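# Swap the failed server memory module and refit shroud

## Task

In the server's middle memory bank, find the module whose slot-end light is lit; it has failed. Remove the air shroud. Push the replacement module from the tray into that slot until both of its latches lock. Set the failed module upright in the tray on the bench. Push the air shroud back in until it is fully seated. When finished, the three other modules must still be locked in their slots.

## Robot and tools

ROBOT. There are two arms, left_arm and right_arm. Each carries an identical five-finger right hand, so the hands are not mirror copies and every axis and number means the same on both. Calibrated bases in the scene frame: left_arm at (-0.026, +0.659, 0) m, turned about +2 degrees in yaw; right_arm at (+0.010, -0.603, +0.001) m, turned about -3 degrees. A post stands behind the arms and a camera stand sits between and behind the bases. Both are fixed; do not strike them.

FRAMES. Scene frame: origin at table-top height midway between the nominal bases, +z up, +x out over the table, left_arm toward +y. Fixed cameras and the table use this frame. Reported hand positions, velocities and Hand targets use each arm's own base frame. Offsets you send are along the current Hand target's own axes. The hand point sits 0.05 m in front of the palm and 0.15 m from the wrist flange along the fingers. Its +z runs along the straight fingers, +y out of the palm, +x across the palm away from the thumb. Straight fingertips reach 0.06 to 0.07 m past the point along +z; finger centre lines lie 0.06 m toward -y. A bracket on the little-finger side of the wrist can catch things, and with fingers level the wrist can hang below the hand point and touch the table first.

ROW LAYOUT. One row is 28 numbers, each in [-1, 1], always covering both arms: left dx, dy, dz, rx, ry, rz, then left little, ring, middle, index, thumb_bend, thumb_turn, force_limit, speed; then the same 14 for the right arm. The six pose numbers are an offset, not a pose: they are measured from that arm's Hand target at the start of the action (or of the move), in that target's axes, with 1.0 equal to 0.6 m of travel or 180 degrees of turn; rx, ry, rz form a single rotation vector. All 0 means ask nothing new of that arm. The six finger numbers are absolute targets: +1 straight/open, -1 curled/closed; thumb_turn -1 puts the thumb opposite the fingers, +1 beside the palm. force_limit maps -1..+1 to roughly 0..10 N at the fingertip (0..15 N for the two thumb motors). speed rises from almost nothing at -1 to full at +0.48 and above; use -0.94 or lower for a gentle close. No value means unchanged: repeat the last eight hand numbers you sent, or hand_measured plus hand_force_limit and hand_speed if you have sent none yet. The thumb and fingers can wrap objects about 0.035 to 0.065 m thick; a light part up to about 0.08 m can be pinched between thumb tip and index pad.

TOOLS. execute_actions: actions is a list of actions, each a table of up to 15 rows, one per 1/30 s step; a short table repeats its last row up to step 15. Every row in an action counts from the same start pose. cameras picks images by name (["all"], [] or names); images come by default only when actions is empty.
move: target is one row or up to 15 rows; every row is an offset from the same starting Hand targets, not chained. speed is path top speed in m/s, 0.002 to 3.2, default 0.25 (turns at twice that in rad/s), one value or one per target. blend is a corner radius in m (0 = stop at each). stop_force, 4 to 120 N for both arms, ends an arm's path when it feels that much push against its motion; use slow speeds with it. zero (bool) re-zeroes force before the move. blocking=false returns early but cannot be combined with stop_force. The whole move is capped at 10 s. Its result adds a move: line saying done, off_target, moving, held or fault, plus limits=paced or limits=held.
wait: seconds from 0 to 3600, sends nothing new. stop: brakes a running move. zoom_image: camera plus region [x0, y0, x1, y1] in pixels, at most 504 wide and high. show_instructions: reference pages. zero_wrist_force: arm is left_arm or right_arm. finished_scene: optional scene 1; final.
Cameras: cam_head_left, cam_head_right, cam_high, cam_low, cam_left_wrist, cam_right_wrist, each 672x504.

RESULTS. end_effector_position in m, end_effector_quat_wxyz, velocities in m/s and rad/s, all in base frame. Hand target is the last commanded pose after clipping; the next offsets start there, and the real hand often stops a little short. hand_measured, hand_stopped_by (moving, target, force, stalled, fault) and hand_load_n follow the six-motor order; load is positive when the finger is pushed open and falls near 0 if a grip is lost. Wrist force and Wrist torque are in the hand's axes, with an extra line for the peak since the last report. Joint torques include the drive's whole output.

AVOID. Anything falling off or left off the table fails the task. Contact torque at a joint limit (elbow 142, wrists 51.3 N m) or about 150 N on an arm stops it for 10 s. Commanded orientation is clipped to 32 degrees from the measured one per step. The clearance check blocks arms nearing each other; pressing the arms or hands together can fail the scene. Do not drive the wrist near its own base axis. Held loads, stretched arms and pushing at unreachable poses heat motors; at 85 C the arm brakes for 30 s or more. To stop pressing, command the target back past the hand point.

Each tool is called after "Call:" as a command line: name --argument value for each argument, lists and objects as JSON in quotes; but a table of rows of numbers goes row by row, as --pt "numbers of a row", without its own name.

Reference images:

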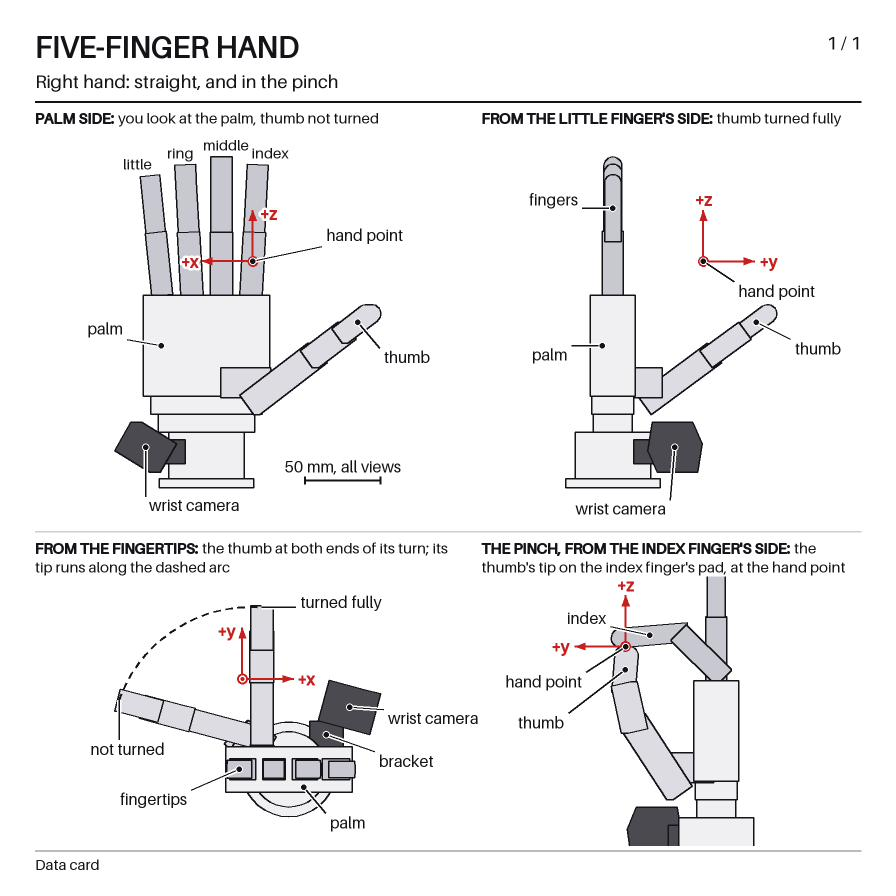

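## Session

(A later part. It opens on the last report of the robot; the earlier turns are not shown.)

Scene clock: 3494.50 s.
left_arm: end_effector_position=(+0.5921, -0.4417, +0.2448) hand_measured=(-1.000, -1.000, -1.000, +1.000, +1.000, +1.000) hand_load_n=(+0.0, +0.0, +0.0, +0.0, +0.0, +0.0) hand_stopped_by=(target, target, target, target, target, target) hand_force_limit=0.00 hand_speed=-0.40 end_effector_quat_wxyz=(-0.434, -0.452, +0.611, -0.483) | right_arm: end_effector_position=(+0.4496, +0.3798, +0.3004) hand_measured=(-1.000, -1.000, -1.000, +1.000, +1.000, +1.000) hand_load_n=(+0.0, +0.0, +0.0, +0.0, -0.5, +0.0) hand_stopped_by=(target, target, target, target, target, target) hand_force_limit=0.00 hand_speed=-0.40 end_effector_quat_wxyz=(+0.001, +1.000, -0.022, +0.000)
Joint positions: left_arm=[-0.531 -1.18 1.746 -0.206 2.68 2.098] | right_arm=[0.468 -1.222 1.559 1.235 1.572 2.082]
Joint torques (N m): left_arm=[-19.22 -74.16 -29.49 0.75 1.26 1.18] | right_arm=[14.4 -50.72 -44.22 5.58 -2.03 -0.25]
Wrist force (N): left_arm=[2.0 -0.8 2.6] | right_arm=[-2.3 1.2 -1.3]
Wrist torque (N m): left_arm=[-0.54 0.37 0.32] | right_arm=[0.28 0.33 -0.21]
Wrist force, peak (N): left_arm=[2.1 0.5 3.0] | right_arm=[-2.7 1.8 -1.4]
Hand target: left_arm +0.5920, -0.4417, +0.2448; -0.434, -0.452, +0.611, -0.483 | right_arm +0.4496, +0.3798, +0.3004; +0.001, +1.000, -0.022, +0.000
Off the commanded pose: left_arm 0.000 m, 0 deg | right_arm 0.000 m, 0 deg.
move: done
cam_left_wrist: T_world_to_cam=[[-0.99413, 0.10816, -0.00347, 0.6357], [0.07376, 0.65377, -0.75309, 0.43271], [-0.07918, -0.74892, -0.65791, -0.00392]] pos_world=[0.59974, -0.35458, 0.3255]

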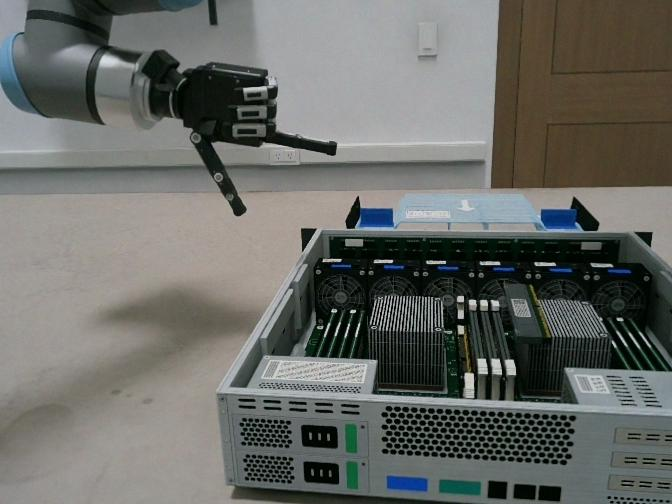

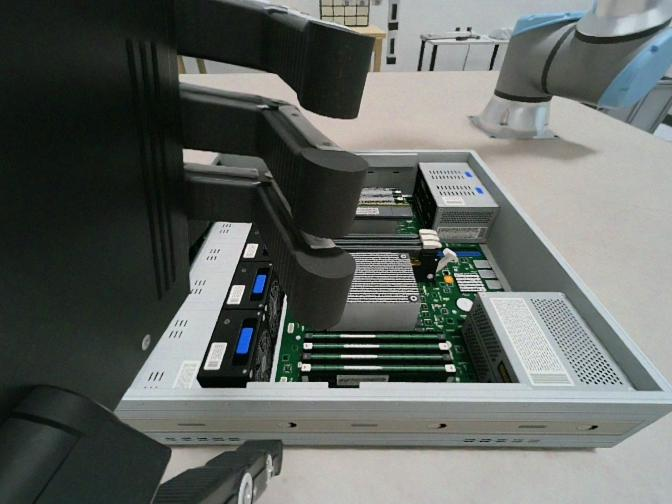

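Call:
move --target '[0,0,0,0,0,0,1,1,1,1,1,1,0,-0.4, 0,0,0,0,0,0,-1,-1,-1,1,1,1,0,-0.4]' --cameras '["cam_low","cam_left_wrist","cam_right_wrist","cam_high"]'

Call:
zoom_image --camera "cam_left_wrist" --region '[280, 160, 480, 320]'

Call:
zoom_image --camera "cam_low" --region '[450, 270, 620, 410]'

Scene clock: 3501.60 s.
left_arm: end_effector_position=(+0.5920, -0.4417, +0.2448) hand_measured=(+1.000, +1.000, +1.000, +1.000, +1.000, +1.000) hand_load_n=(+0.0, +0.0, +0.0, +0.0, +0.0, +0.0) hand_stopped_by=(target, target, target, target, target, target) hand_force_limit=0.00 hand_speed=-0.40 end_effector_quat_wxyz=(-0.434, -0.452, +0.611, -0.483) | right_arm: end_effector_position=(+0.4496, +0.3798, +0.3004) hand_measured=(-1.000, -1.000, -1.000, +1.000, +1.000, +1.000) hand_load_n=(+0.0, +0.0, +0.0, +0.0, +0.0, +0.0) hand_stopped_by=(target, target, target, target, target, target) hand_force_limit=0.00 hand_speed=-0.40 end_effector_quat_wxyz=(+0.001, +1.000, -0.022, +0.000)
Joint positions: left_arm=[-0.531 -1.18 1.746 -0.206 2.68 2.098] | right_arm=[0.468 -1.222 1.559 1.235 1.572 2.082]
Joint torques (N m): left_arm=[-19.54 -81.44 -28.07 -1.5 0.5 -1.87] | right_arm=[12.42 -50.34 -44.3 5.21 -1.9 1.23]
Wrist force (N): left_arm=[1.7 -0.2 3.1] | right_arm=[-2.5 1.3 -0.9]
Wrist torque (N m): left_arm=[-0.49 0.39 0.30] | right_arm=[0.27 0.34 -0.22]
Wrist force, peak (N): left_arm=[2.1 -0.2 3.0] | right_arm=[-2.6 1.2 -1.7]
Hand target: left_arm +0.5920, -0.4417, +0.2448; -0.434, -0.452, +0.611, -0.483 | right_arm +0.4496, +0.3798, +0.3004; +0.001, +1.000, -0.022, +0.000
Off the commanded pose: left_arm 0.000 m, 0 deg | right_arm 0.000 m, 0 deg.
move: done
cam_left_wrist: T_world_to_cam=[[-0.99411, 0.10836, -0.00356, 0.63569], [0.07396, 0.6538, -0.75304, 0.43266], [-0.07928, -0.74887, -0.65796, -0.0039]] pos_world=[0.59964, -0.35468, 0.3255]
cam_right_wrist: T_world_to_cam=[[0.23971, -0.97069, -0.01724, 0.26936], [-0.84622, -0.21761, 0.48636, 0.32434], [-0.47586, -0.10199, -0.87359, 0.62997]] pos_world=[0.50967, 0.3963, 0.39723]
Images, in order (width x height): cam_high 672x504, cam_low 672x504, cam_left_wrist 672x504, cam_right_wrist 672x504.

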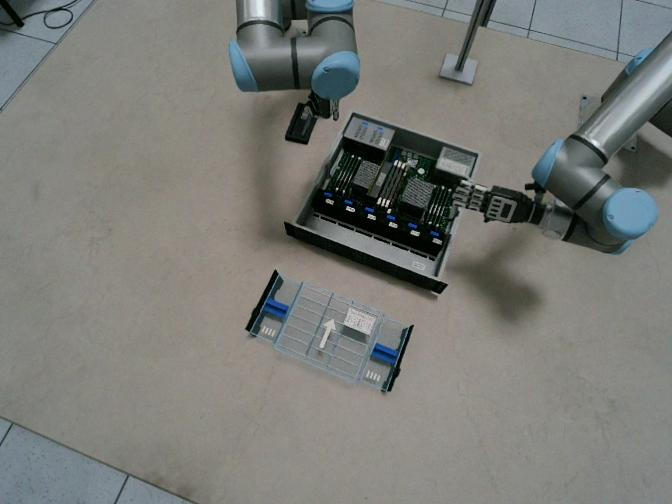

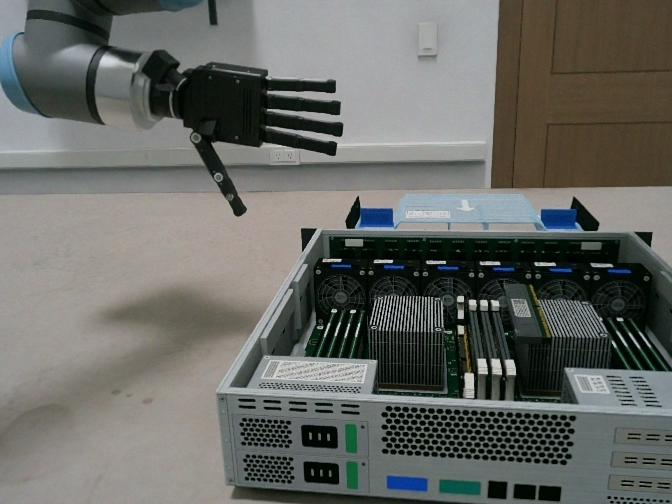

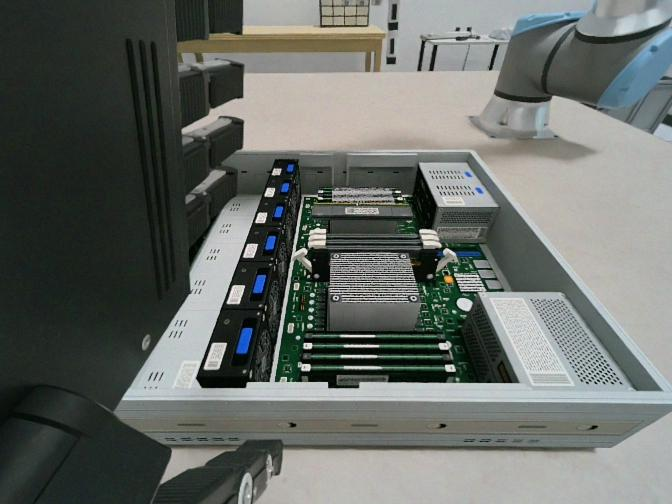

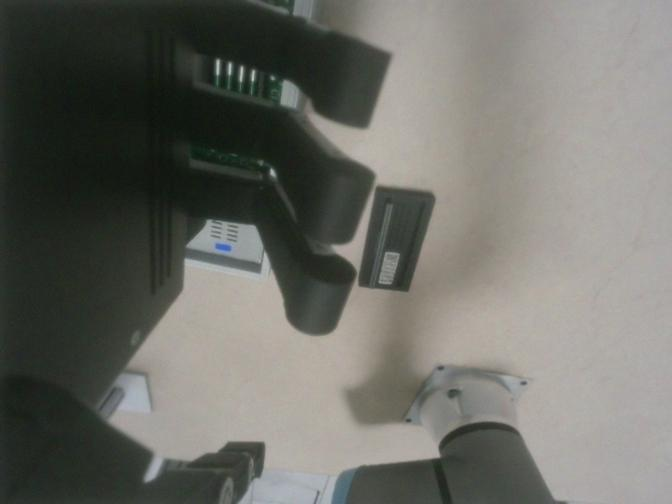

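Scaled by 2.520 from the camera's image (finer frame: 960x720).

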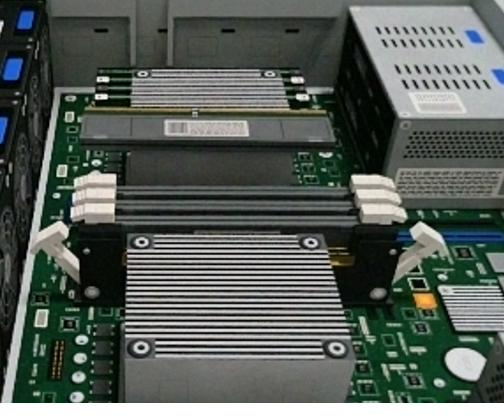

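Scaled by 2.965 from the camera's image (finer frame: 960x720).

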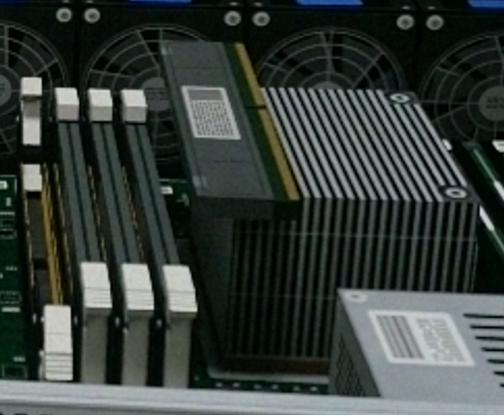

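Call:
move --target '[0,0,-0.2,0,0,0,1,1,1,1,1,1,0,-0.4, 0.0361,-0.4114,0.1673,0,0,0,-1,-1,-0.11,-0.11,0.4,-1,0,-0.4]' --speed 0.15 --cameras '["cam_low","cam_left_wrist","cam_right_wrist","cam_head_right"]'

Call:
zoom_image --camera "cam_low" --region '[440, 200, 600, 360]'

Scene clock: 3537.77 s.
left_arm: end_effector_position=(+0.6034, -0.3237, +0.2637) hand_measured=(+1.000, +1.000, +1.000, +1.000, +1.000, +1.000) hand_load_n=(+0.0, +0.0, +0.0, +0.0, +0.0, +0.5) hand_stopped_by=(target, target, target, target, target, target) hand_force_limit=0.00 hand_speed=-0.40 end_effector_quat_wxyz=(-0.434, -0.452, +0.611, -0.483) | right_arm: end_effector_position=(+0.4820, +0.6253, +0.1995) hand_measured=(-1.000, -1.000, -0.110, -0.110, +0.400, -1.000) hand_load_n=(+0.0, +0.0, +0.0, +0.0, +0.0, +0.0) hand_stopped_by=(target, target, target, target, target, target) hand_force_limit=0.00 hand_speed=-0.40 end_effector_quat_wxyz=(+0.001, +1.000, -0.022, +0.000)
Joint positions: left_arm=[-0.364 -1.178 1.723 -0.006 2.831 2.291] | right_arm=[0.721 -0.832 1.13 1.275 1.572 2.336]
Joint torques (N m): left_arm=[-19.85 -76.19 -31.06 -1.1 -0.96 -4.14] | right_arm=[-13.37 -93.46 -40.47 1.29 0.93 -3.87]
Wrist force (N): left_arm=[1.6 -0.5 2.9] | right_arm=[-2.4 0.8 -1.7]
Wrist torque (N m): left_arm=[-0.53 0.41 0.17] | right_arm=[0.29 0.34 -0.17]
Wrist force, peak (N): left_arm=[2.0 -0.2 3.7] | right_arm=[-2.0 2.9 -2.5]
Hand target: left_arm +0.6032, -0.3238, +0.2637; -0.434, -0.452, +0.611, -0.483 | right_arm +0.4821, +0.6253, +0.1996; +0.001, +1.000, -0.022, +0.000
Off the commanded pose: left_arm 0.000 m, 0 deg | right_arm 0.000 m, 0 deg.
move: done
cam_left_wrist: T_world_to_cam=[[-0.99412, 0.10821, -0.00369, 0.63431], [0.07396, 0.65381, -0.75303, 0.36876], [-0.07908, -0.74888, -0.65797, 0.09769]] pos_world=[0.61103, -0.23658, 0.3443]
cam_right_wrist: T_world_to_cam=[[0.23967, -0.9707, -0.01717, 0.49817], [-0.84613, -0.21751, 0.48657, 0.45408], [-0.47605, -0.10209, -0.87347, 0.58242]] pos_world=[0.54207, 0.6418, 0.29633]
Images, in order (width x height): cam_head_right 672x504, cam_low 672x504, cam_left_wrist 672x504, cam_right_wrist 672x504.

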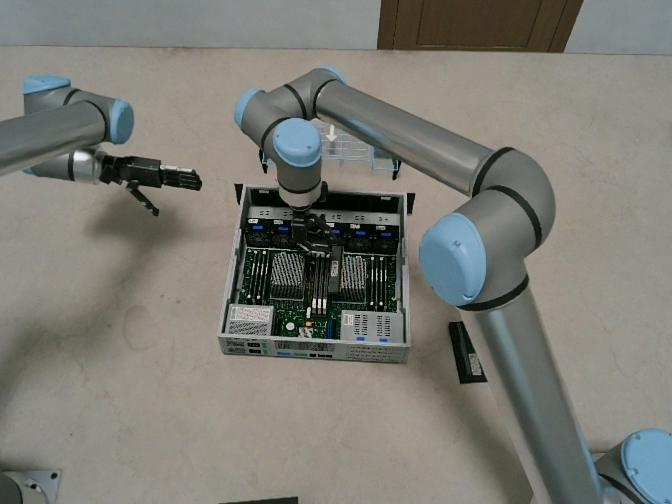

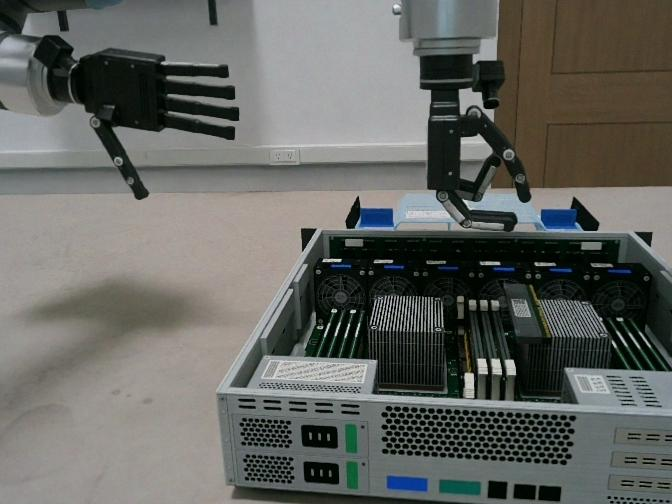

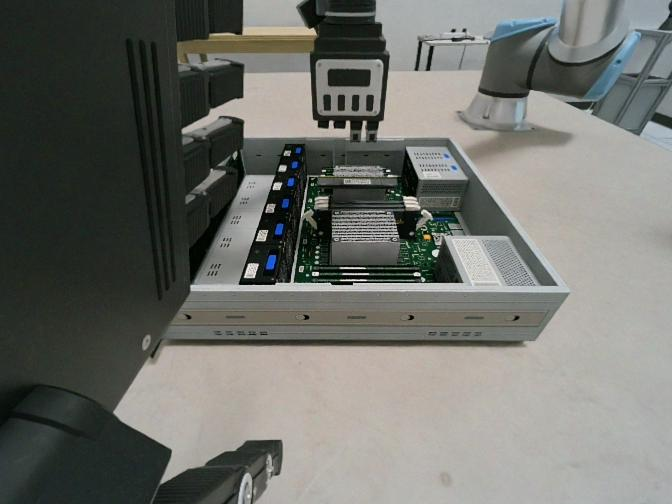

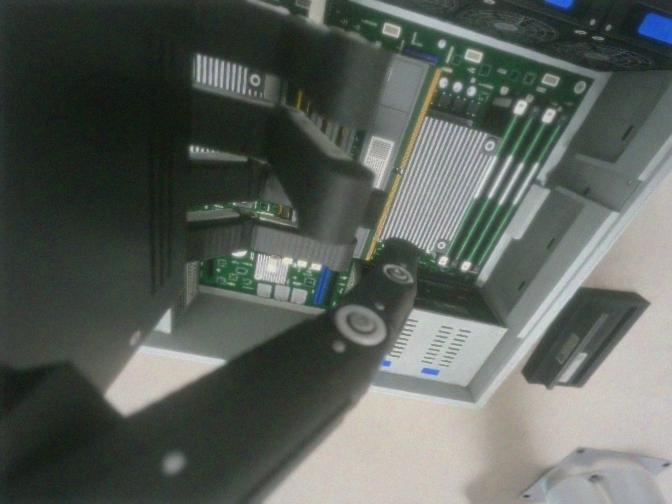

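Scaled by 3.150 from the camera's image (finer frame: 960x720).

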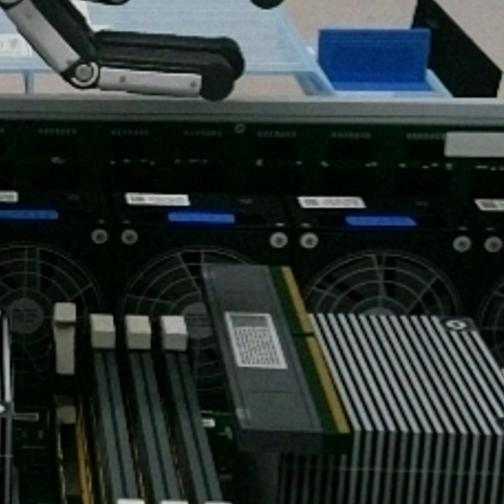

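Call:
move --pt "0 0 0 0 0 0 1 1 1 1 1 1 0 -0.4 0 -0.00833 0 0 0 0 -1 -1 -0.11 -0.11 0.4 -1 0 -0.4" --pt "0 0 0 0 0 0 1 1 1 1 1 1 0 -0.4 0 -0.00833 0.125 0 0 0 -1 -1 -0.11 -0.11 0.4 -1 0 -0.4" --speed 0.1 --cameras '["cam_low","cam_left_wrist"]'

Call:
zoom_image --camera "cam_low" --region '[440, 250, 560, 370]'

Call:
zoom_image --camera "cam_left_wrist" --region '[280, 120, 450, 260]'

Scene clock: 3566.10 s.
left_arm: end_effector_position=(+0.6032, -0.3238, +0.2637) hand_measured=(+1.000, +1.000, +1.000, +1.000, +1.000, +1.000) hand_load_n=(+0.0, +0.0, +0.0, +0.0, +0.0, -0.5) hand_stopped_by=(target, target, target, target, target, target) hand_force_limit=0.00 hand_speed=-0.40 end_effector_quat_wxyz=(-0.434, -0.452, +0.611, -0.483) | right_arm: end_effector_position=(+0.4823, +0.6301, +0.1244) hand_measured=(-1.000, -1.000, -0.110, -0.110, +0.400, -1.000) hand_load_n=(+0.0, +0.0, +0.0, +0.0, +0.0, +0.5) hand_stopped_by=(target, target, target, target, target, target) hand_force_limit=0.00 hand_speed=-0.40 end_effector_quat_wxyz=(+0.001, +1.000, -0.022, +0.000)
Joint positions: left_arm=[-0.364 -1.178 1.723 -0.006 2.831 2.291] | right_arm=[0.725 -0.78 1.175 1.177 1.572 2.34]
Joint torques (N m): left_arm=[-20.28 -81.28 -27.18 -1.3 -0.4 -3.99] | right_arm=[-18.88 -114.32 -43.18 5.5 0.88 -3.65]
Wrist force (N): left_arm=[1.8 -0.2 2.7] | right_arm=[-2.6 1.2 -1.4]
Wrist torque (N m): left_arm=[-0.47 0.38 0.23] | right_arm=[0.33 0.36 -0.22]
Wrist force, peak (N): left_arm=[1.8 -0.3 3.1] | right_arm=[-2.3 1.6 -2.8]
Hand target: left_arm +0.6032, -0.3238, +0.2637; -0.434, -0.452, +0.611, -0.483 | right_arm +0.4824, +0.6301, +0.1246; +0.001, +1.000, -0.022, +0.000
Off the commanded pose: left_arm 0.000 m, 0 deg | right_arm 0.000 m, 0 deg.
move: done
cam_left_wrist: T_world_to_cam=[[-0.99411, 0.10836, -0.00356, 0.63421], [0.07396, 0.6538, -0.75304, 0.36883], [-0.07928, -0.74887, -0.65796, 0.09773]] pos_world=[0.61094, -0.23668, 0.3443]

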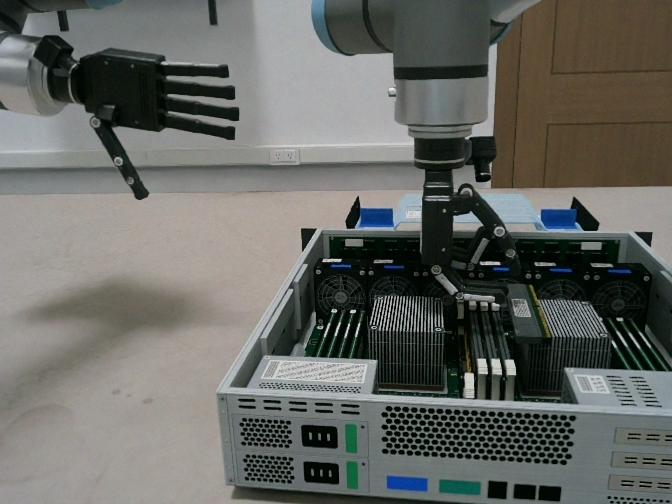

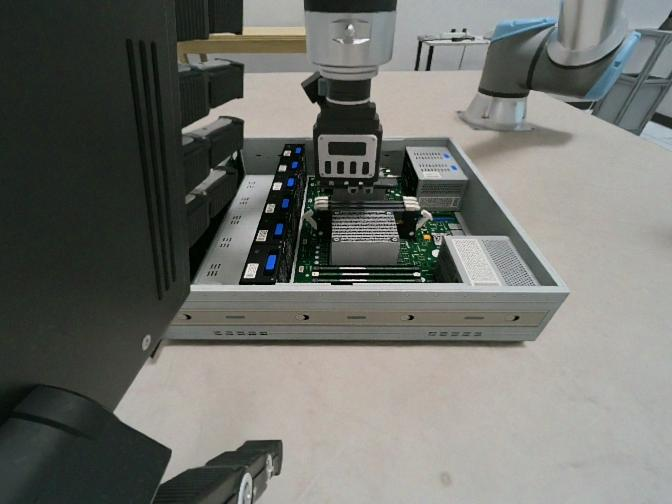

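Scaled by 4.200 from the camera's image (finer frame: 960x720).

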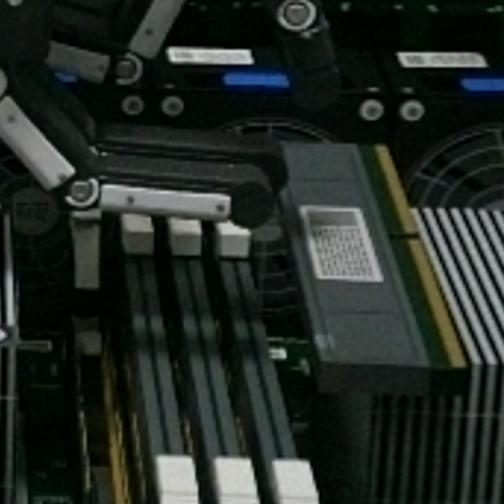

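Scaled by 2.965 from the camera's image (finer frame: 960x720).

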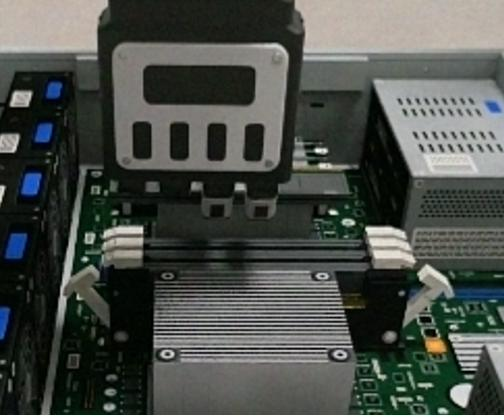

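Call:
move --target '[0,0,0,0,0,0,1,1,1,1,1,1,0,-0.4, 0,0.004,0,0,0,-0.0694,-1,-1,-0.11,-0.11,0.4,-1,0,-0.4]' --speed 0.1 --cameras '["cam_low"]'

Call:
zoom_image --camera "cam_low" --region '[440, 250, 560, 370]'

Scene clock: 3621.97 s.
left_arm: end_effector_position=(+0.6032, -0.3238, +0.2637) hand_measured=(+1.000, +1.000, +1.000, +1.000, +1.000, +1.000) hand_load_n=(+0.0, +0.0, +0.0, +0.0, +0.0, +0.0) hand_stopped_by=(target, target, target, target, target, target) hand_force_limit=0.00 hand_speed=-0.40 end_effector_quat_wxyz=(-0.434, -0.452, +0.611, -0.483) | right_arm: end_effector_position=(+0.4822, +0.6277, +0.1246) hand_measured=(-1.000, -1.000, -0.110, -0.110, +0.400, -1.000) hand_load_n=(+0.0, +0.0, +0.0, +0.0, +0.0, +0.0) hand_stopped_by=(target, target, target, target, target, target) hand_force_limit=0.00 hand_speed=-0.40 end_effector_quat_wxyz=(+0.001, +0.996, +0.087, +0.000)
Joint positions: left_arm=[-0.364 -1.178 1.723 -0.006 2.831 2.291] | right_arm=[0.739 -0.789 1.192 1.169 1.572 2.135]
Joint torques (N m): left_arm=[-19.64 -80.1 -26.94 -0.04 -1.04 -4.08] | right_arm=[-4.23 -97.16 -41.87 3.08 -0.55 3.18]
Wrist force (N): left_arm=[1.6 -0.4 2.7] | right_arm=[-2.3 1.1 -1.4]
Wrist torque (N m): left_arm=[-0.50 0.41 0.21] | right_arm=[0.31 0.31 -0.19]
Wrist force, peak (N): left_arm=[1.8 -0.3 3.1] | right_arm=[-3.0 1.9 -1.0]
Hand target: left_arm +0.6032, -0.3238, +0.2637; -0.434, -0.452, +0.611, -0.483 | right_arm +0.4822, +0.6277, +0.1246; +0.001, +0.996, +0.087, +0.000
Off the commanded pose: left_arm 0.000 m, 0 deg | right_arm 0.000 m, 0 deg.
move: done

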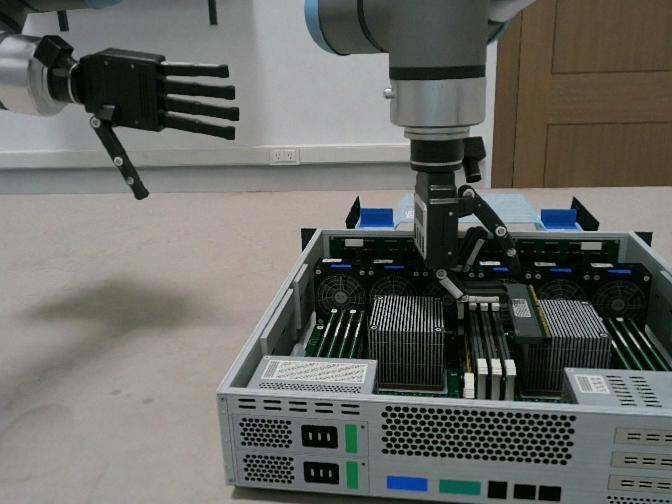

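Scaled by 4.200 from the camera's image (finer frame: 960x720).

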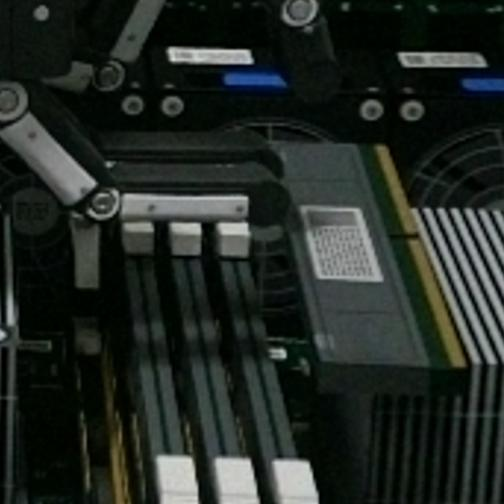

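Call:
move --pt "0 0 0 0 0 0 1 1 1 1 1 1 0 -0.4 0.0004 -0.0025 0 0 0 0 -1 -1 -0.11 -0.11 0.4 -1 0 -0.4" --pt "0 0 0 0 0 0 1 1 1 1 1 1 0 -0.4 0.0004 -0.0025 0.041 0 0 0 -1 -1 -0.11 -0.11 0.4 -1 0 -0.4" --speed 0.03 --stop_force 4 --cameras '["cam_low","cam_left_wrist"]'

Call:
zoom_image --camera "cam_low" --region '[430, 270, 550, 390]'

Call:
zoom_image --camera "cam_left_wrist" --region '[300, 150, 440, 270]'

Scene clock: 3634.43 s.
left_arm: end_effector_position=(+0.6032, -0.3238, +0.2637) hand_measured=(+1.000, +1.000, +1.000, +1.000, +1.000, +1.000) hand_load_n=(+0.0, +0.0, +0.0, +0.0, +0.0, +0.0) hand_stopped_by=(target, target, target, target, target, target) hand_force_limit=0.00 hand_speed=-0.40 end_effector_quat_wxyz=(-0.434, -0.452, +0.611, -0.483) | right_arm: end_effector_position=(+0.4822, +0.6292, +0.1000) hand_measured=(-1.000, -1.000, -0.110, -0.110, +0.400, -1.000) hand_load_n=(+0.0, +0.0, +0.5, +0.0, +0.0, +0.0) hand_stopped_by=(target, target, target, target, target, target) hand_force_limit=0.00 hand_speed=-0.40 end_effector_quat_wxyz=(+0.001, +0.996, +0.087, +0.000)
Joint positions: left_arm=[-0.364 -1.178 1.723 -0.006 2.831 2.291] | right_arm=[0.74 -0.769 1.203 1.139 1.572 2.137]
Joint torques (N m): left_arm=[-19.33 -79.17 -28.4 1.28 -0.68 -3.31] | right_arm=[0.39 -113.74 -41.79 5.56 -1.07 -1.88]
Wrist force (N): left_arm=[1.6 -0.3 2.8] | right_arm=[-2.3 1.3 -1.0]
Wrist torque (N m): left_arm=[-0.49 0.39 0.21] | right_arm=[0.32 0.32 -0.18]
Wrist force, peak (N): left_arm=[1.7 -0.2 3.1] | right_arm=[-2.6 1.7 -1.6]
Hand target: left_arm +0.6032, -0.3238, +0.2637; -0.434, -0.452, +0.611, -0.483 | right_arm +0.4822, +0.6292, +0.1000; +0.001, +0.996, +0.087, +0.000
Off the commanded pose: left_arm 0.000 m, 0 deg | right_arm 0.000 m, 0 deg.
move: done
cam_left_wrist: T_world_to_cam=[[-0.99411, 0.10836, -0.00356, 0.63421], [0.07396, 0.6538, -0.75304, 0.36883], [-0.07928, -0.74887, -0.65796, 0.09773]] pos_world=[0.61094, -0.23668, 0.3443]

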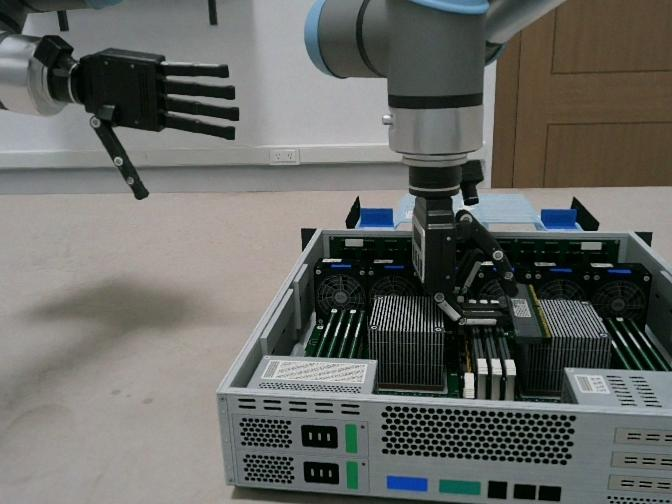

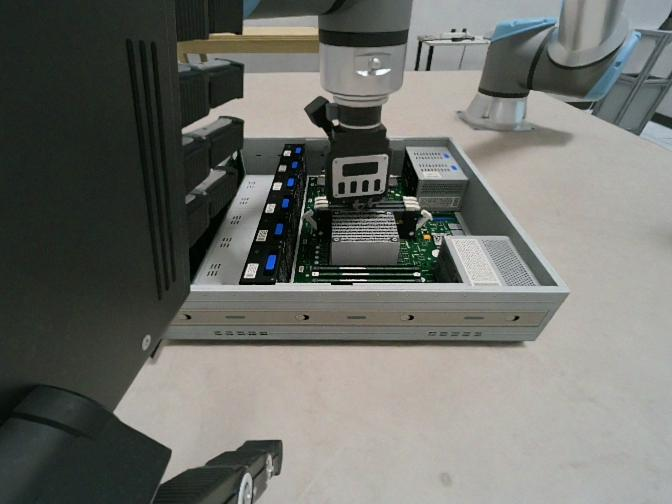

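Scaled by 4.200 from the camera's image (finer frame: 960x720).

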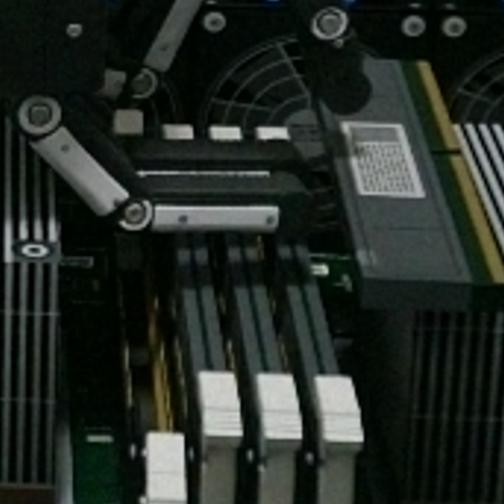

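Scaled by 3.600 from the camera's image (finer frame: 960x720).

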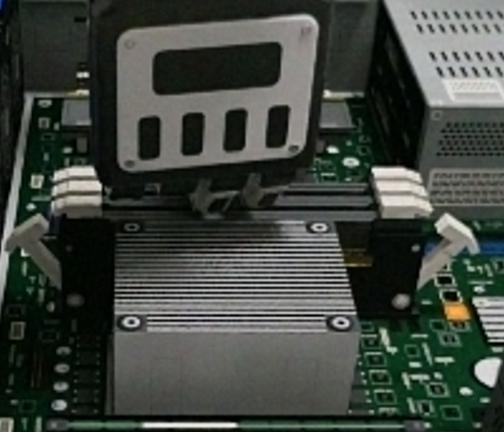

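Call:
move --target '[0,0,0,0,0,0,1,1,1,1,1,1,0,-0.4, 0,0,0.0122,0,0,0,-1,-1,-0.11,-0.11,0.4,-1,0,-0.4]' --speed 0.02 --stop_force 4 --cameras '["cam_low","cam_left_wrist"]'

Call:
zoom_image --camera "cam_low" --region '[430, 270, 550, 390]'

Scene clock: 3646.10 s.
left_arm: end_effector_position=(+0.6032, -0.3238, +0.2637) hand_measured=(+1.000, +1.000, +1.000, +1.000, +1.000, +1.000) hand_load_n=(+0.0, +0.0, +0.0, +0.0, +0.0, +0.0) hand_stopped_by=(target, target, target, target, target, target) hand_force_limit=0.00 hand_speed=-0.40 end_effector_quat_wxyz=(-0.434, -0.452, +0.611, -0.483) | right_arm: end_effector_position=(+0.4822, +0.6292, +0.0936) hand_measured=(-1.000, -1.000, -0.110, -0.110, +0.400, -1.000) hand_load_n=(+0.0, +0.0, -2.0, +0.0, +0.0, +0.0) hand_stopped_by=(target, target, target, target, target, target) hand_force_limit=0.00 hand_speed=-0.40 end_effector_quat_wxyz=(+0.001, +0.996, +0.087, +0.000)
Joint positions: left_arm=[-0.364 -1.178 1.723 -0.006 2.831 2.291] | right_arm=[0.74 -0.765 1.206 1.13 1.572 2.137]
Joint torques (N m): left_arm=[-22.2 -78.73 -29.77 2.28 -1.06 -2.41] | right_arm=[-6.83 -108.88 -43.13 4.25 0.74 -1.95]
Wrist force (N): left_arm=[1.6 0.0 3.1] | right_arm=[-3.3 6.8 -3.6]
Wrist torque (N m): left_arm=[-0.46 0.39 0.22] | right_arm=[0.39 0.37 -0.08]
Wrist force, peak (N): left_arm=[1.7 -0.3 3.2] | right_arm=[-3.6 7.1 -10.0]
Hand target: left_arm +0.6032, -0.3238, +0.2637; -0.434, -0.452, +0.611, -0.483 | right_arm +0.4822, +0.6292, +0.0936; +0.001, +0.996, +0.087, +0.000 (not the last commanded pose)
Off the commanded pose: left_arm 0.000 m, 0 deg | right_arm 0.001 m, 0 deg.
move: contact (right_arm)
cam_left_wrist: T_world_to_cam=[[-0.99411, 0.10836, -0.00356, 0.63421], [0.07396, 0.6538, -0.75304, 0.36883], [-0.07928, -0.74887, -0.65796, 0.09773]] pos_world=[0.61094, -0.23668, 0.3443]

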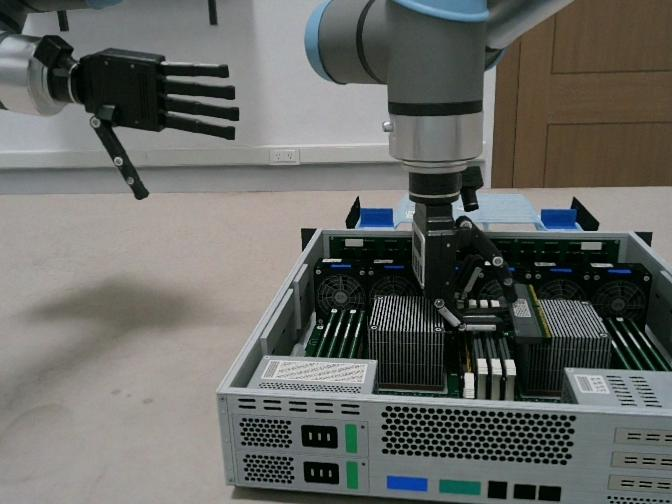

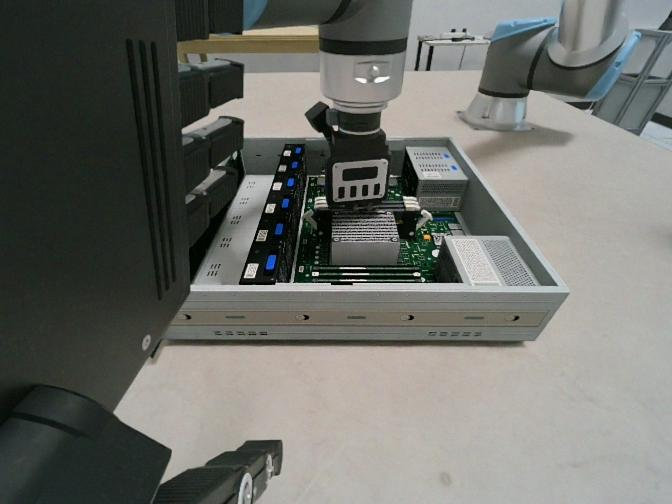

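Scaled by 4.200 from the camera's image (finer frame: 960x720).

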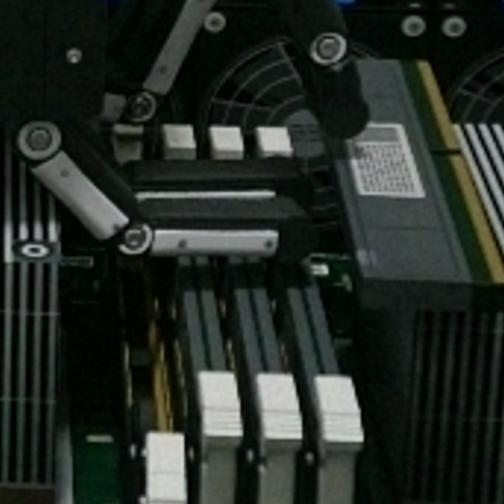

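Call:
move --pt "0 0 0 0 0 0 1 1 1 1 1 1 0 -0.4 0 0 -0.005 0 0 0 -1 -1 -0.11 -0.11 0.4 -1 0 -0.4" --pt "0 0 0 0 0 0 1 1 1 1 1 1 0 -0.4 0 0.0033 -0.005 0 0 0 -1 -1 -0.11 -0.11 0.4 -1 0 -0.4" --speed 0.02

Call:
move --target '[0,0,0,0,0,0,1,1,1,1,1,1,0,-0.4, 0,0,0.0065,0,0,0,-1,-1,-0.11,-0.11,0.4,-1,0,-0.4]' --speed 0.01 --stop_force 4

Scene clock: 3657.17 s.
left_arm: end_effector_position=(+0.6032, -0.3238, +0.2637) hand_measured=(+1.000, +1.000, +1.000, +1.000, +1.000, +1.000) hand_load_n=(+0.0, +0.0, +0.0, +0.0, +0.0, +0.0) hand_stopped_by=(target, target, target, target, target, target) hand_force_limit=0.00 hand_speed=-0.40 end_effector_quat_wxyz=(-0.434, -0.452, +0.611, -0.483) | right_arm: end_effector_position=(+0.4826, +0.6272, +0.0966) hand_measured=(-1.000, -1.000, -0.110, -0.110, +0.400, -1.000) hand_load_n=(+0.0, +0.0, +0.0, +0.0, +0.0, +0.0) hand_stopped_by=(target, target, target, target, target, target) hand_force_limit=0.00 hand_speed=-0.40 end_effector_quat_wxyz=(+0.001, +0.996, +0.087, +0.000)
Joint positions: left_arm=[-0.364 -1.178 1.723 -0.006 2.831 2.291] | right_arm=[0.738 -0.769 1.209 1.132 1.572 2.135]
Joint torques (N m): left_arm=[-18.32 -78.87 -29.45 1.8 -0.98 -2.1] | right_arm=[-0.9 -89.9 -41.62 3.49 1.61 -1.77]
Wrist force (N): left_arm=[1.6 -0.4 2.8] | right_arm=[-2.0 1.3 -1.5]
Wrist torque (N m): left_arm=[-0.50 0.39 0.21] | right_arm=[0.34 0.28 -0.04]
Wrist force, peak (N): left_arm=[1.8 -0.2 3.2] | right_arm=[-3.7 7.3 -4.0]
Hand target: left_arm +0.6032, -0.3238, +0.2637; -0.434, -0.452, +0.611, -0.483 | right_arm +0.4826, +0.6272, +0.0966; +0.001, +0.996, +0.087, +0.000
Off the commanded pose: left_arm 0.000 m, 0 deg | right_arm 0.000 m, 0 deg.
move: done

Scene clock: 3658.27 s.
left_arm: end_effector_position=(+0.6032, -0.3238, +0.2637) hand_measured=(+1.000, +1.000, +1.000, +1.000, +1.000, +1.000) hand_load_n=(+0.0, +0.0, +0.0, +0.0, +0.0, +0.0) hand_stopped_by=(target, target, target, target, target, target) hand_force_limit=0.00 hand_speed=-0.40 end_effector_quat_wxyz=(-0.434, -0.452, +0.611, -0.483) | right_arm: end_effector_position=(+0.4825, +0.6272, +0.0926) hand_measured=(-1.000, -1.000, -0.110, -0.110, +0.400, -1.000) hand_load_n=(+0.0, +0.5, +0.0, +0.0, +0.0, +0.0) hand_stopped_by=(target, target, target, target, target, target) hand_force_limit=0.00 hand_speed=-0.40 end_effector_quat_wxyz=(+0.001, +0.996, +0.087, +0.000)
Joint positions: left_arm=[-0.364 -1.178 1.723 -0.006 2.831 2.291] | right_arm=[0.738 -0.766 1.211 1.127 1.572 2.135]
Joint torques (N m): left_arm=[-15.83 -79.01 -30.33 1.72 -0.95 -2.07] | right_arm=[4.84 -97.26 -34.34 4.19 0.99 1.81]
Wrist force (N): left_arm=[1.4 -0.3 2.9] | right_arm=[-2.4 1.3 -1.3]
Wrist torque (N m): left_arm=[-0.48 0.43 0.20] | right_arm=[0.30 0.33 -0.06]
Wrist force, peak (N): left_arm=[1.8 -0.2 3.2] | right_arm=[-3.0 1.2 -1.6]
Hand target: left_arm +0.6032, -0.3238, +0.2637; -0.434, -0.452, +0.611, -0.483 | right_arm +0.4826, +0.6272, +0.0927; +0.001, +0.996, +0.087, +0.000
Off the commanded pose: left_arm 0.000 m, 0 deg | right_arm 0.000 m, 0 deg.
move: done

Call:
move --target '[0,0,0,0,0,0,1,1,1,1,1,1,0,-0.4, -0.0045,0.0203,0,0,0,0,-1,-1,-0.11,-0.11,0.4,-1,0,-0.4]' --speed 0.01 --stop_force 4 --cameras '["cam_low","cam_left_wrist","cam_right_wrist"]'

Call:
zoom_image --camera "cam_low" --region '[430, 270, 550, 390]'

Call:
zoom_image --camera "cam_left_wrist" --region '[300, 140, 440, 260]'

Scene clock: 3668.10 s.
left_arm: end_effector_position=(+0.6032, -0.3238, +0.2637) hand_measured=(+1.000, +1.000, +1.000, +1.000, +1.000, +1.000) hand_load_n=(+0.0, +0.0, +0.0, +0.0, -0.5, +0.5) hand_stopped_by=(target, target, target, target, target, target) hand_force_limit=0.00 hand_speed=-0.40 end_effector_quat_wxyz=(-0.434, -0.452, +0.611, -0.483) | right_arm: end_effector_position=(+0.4820, +0.6148, +0.0927) hand_measured=(-1.000, -1.000, -0.110, -0.110, +0.400, -1.000) hand_load_n=(+0.0, +0.0, +0.0, +0.0, +0.0, +0.0) hand_stopped_by=(target, target, target, target, target, target) hand_force_limit=0.00 hand_speed=-0.40 end_effector_quat_wxyz=(+0.001, +0.996, +0.087, +0.000)
Joint positions: left_arm=[-0.364 -1.178 1.723 -0.006 2.831 2.291] | right_arm=[0.727 -0.783 1.242 1.113 1.572 2.124]
Joint torques (N m): left_arm=[-21.16 -77.75 -31.26 1.65 -0.41 -1.49] | right_arm=[5.07 -79.65 -41.56 4.77 1.03 1.25]
Wrist force (N): left_arm=[1.7 -0.3 2.8] | right_arm=[-2.5 1.4 -1.6]
Wrist torque (N m): left_arm=[-0.49 0.39 0.21] | right_arm=[0.36 0.36 -0.07]
Wrist force, peak (N): left_arm=[1.7 -0.4 3.2] | right_arm=[-2.5 2.1 -1.9]
Hand target: left_arm +0.6032, -0.3238, +0.2637; -0.434, -0.452, +0.611, -0.483 | right_arm +0.4820, +0.6148, +0.0927; +0.001, +0.996, +0.087, +0.000
Off the commanded pose: left_arm 0.000 m, 0 deg | right_arm 0.000 m, 0 deg.
move: done
cam_left_wrist: T_world_to_cam=[[-0.99411, 0.10836, -0.00356, 0.63421], [0.07396, 0.6538, -0.75304, 0.36883], [-0.07928, -0.74887, -0.65796, 0.09773]] pos_world=[0.61094, -0.23668, 0.3443]
cam_right_wrist: T_world_to_cam=[[0.44393, -0.89589, -0.0174, 0.34163], [-0.77897, -0.39544, 0.48666, 0.58079], [-0.44288, -0.20249, -0.87342, 0.53381]] pos_world=[0.53717, 0.64382, 0.18953]

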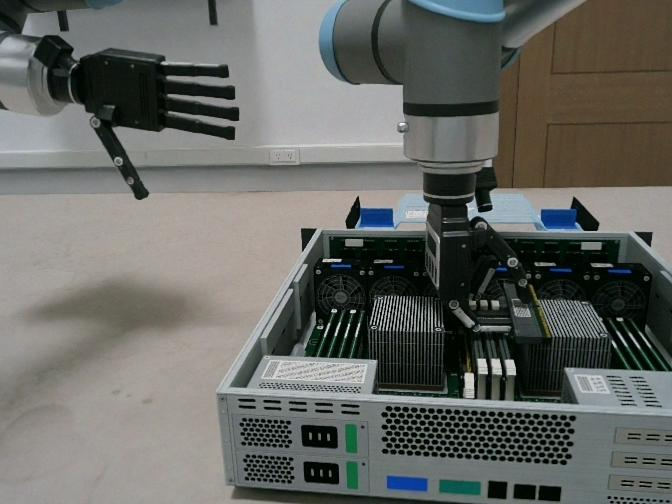

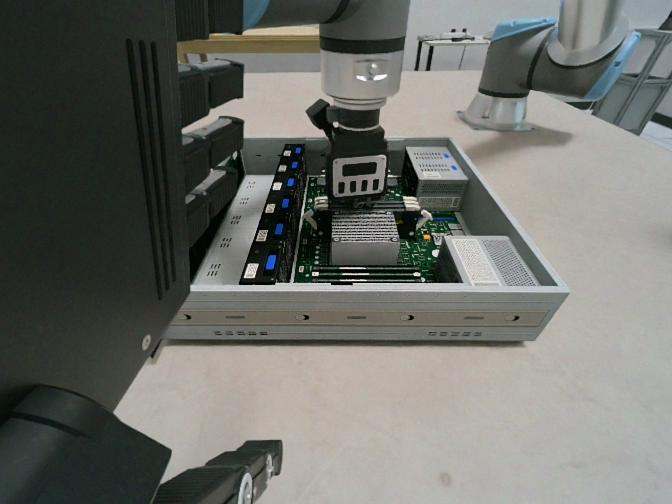

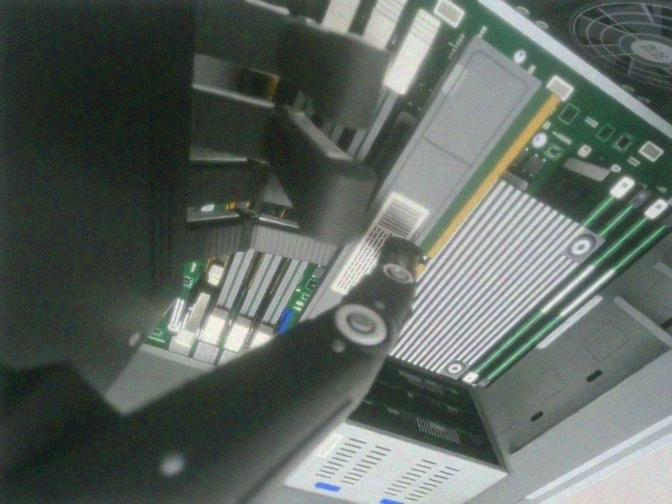

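Scaled by 4.200 from the camera's image (finer frame: 960x720).

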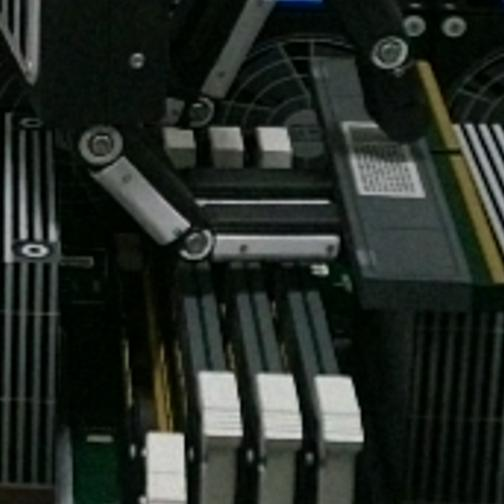

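Scaled by 3.600 from the camera's image (finer frame: 960x720).

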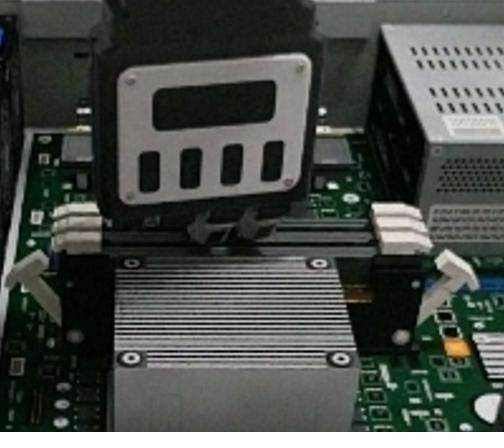

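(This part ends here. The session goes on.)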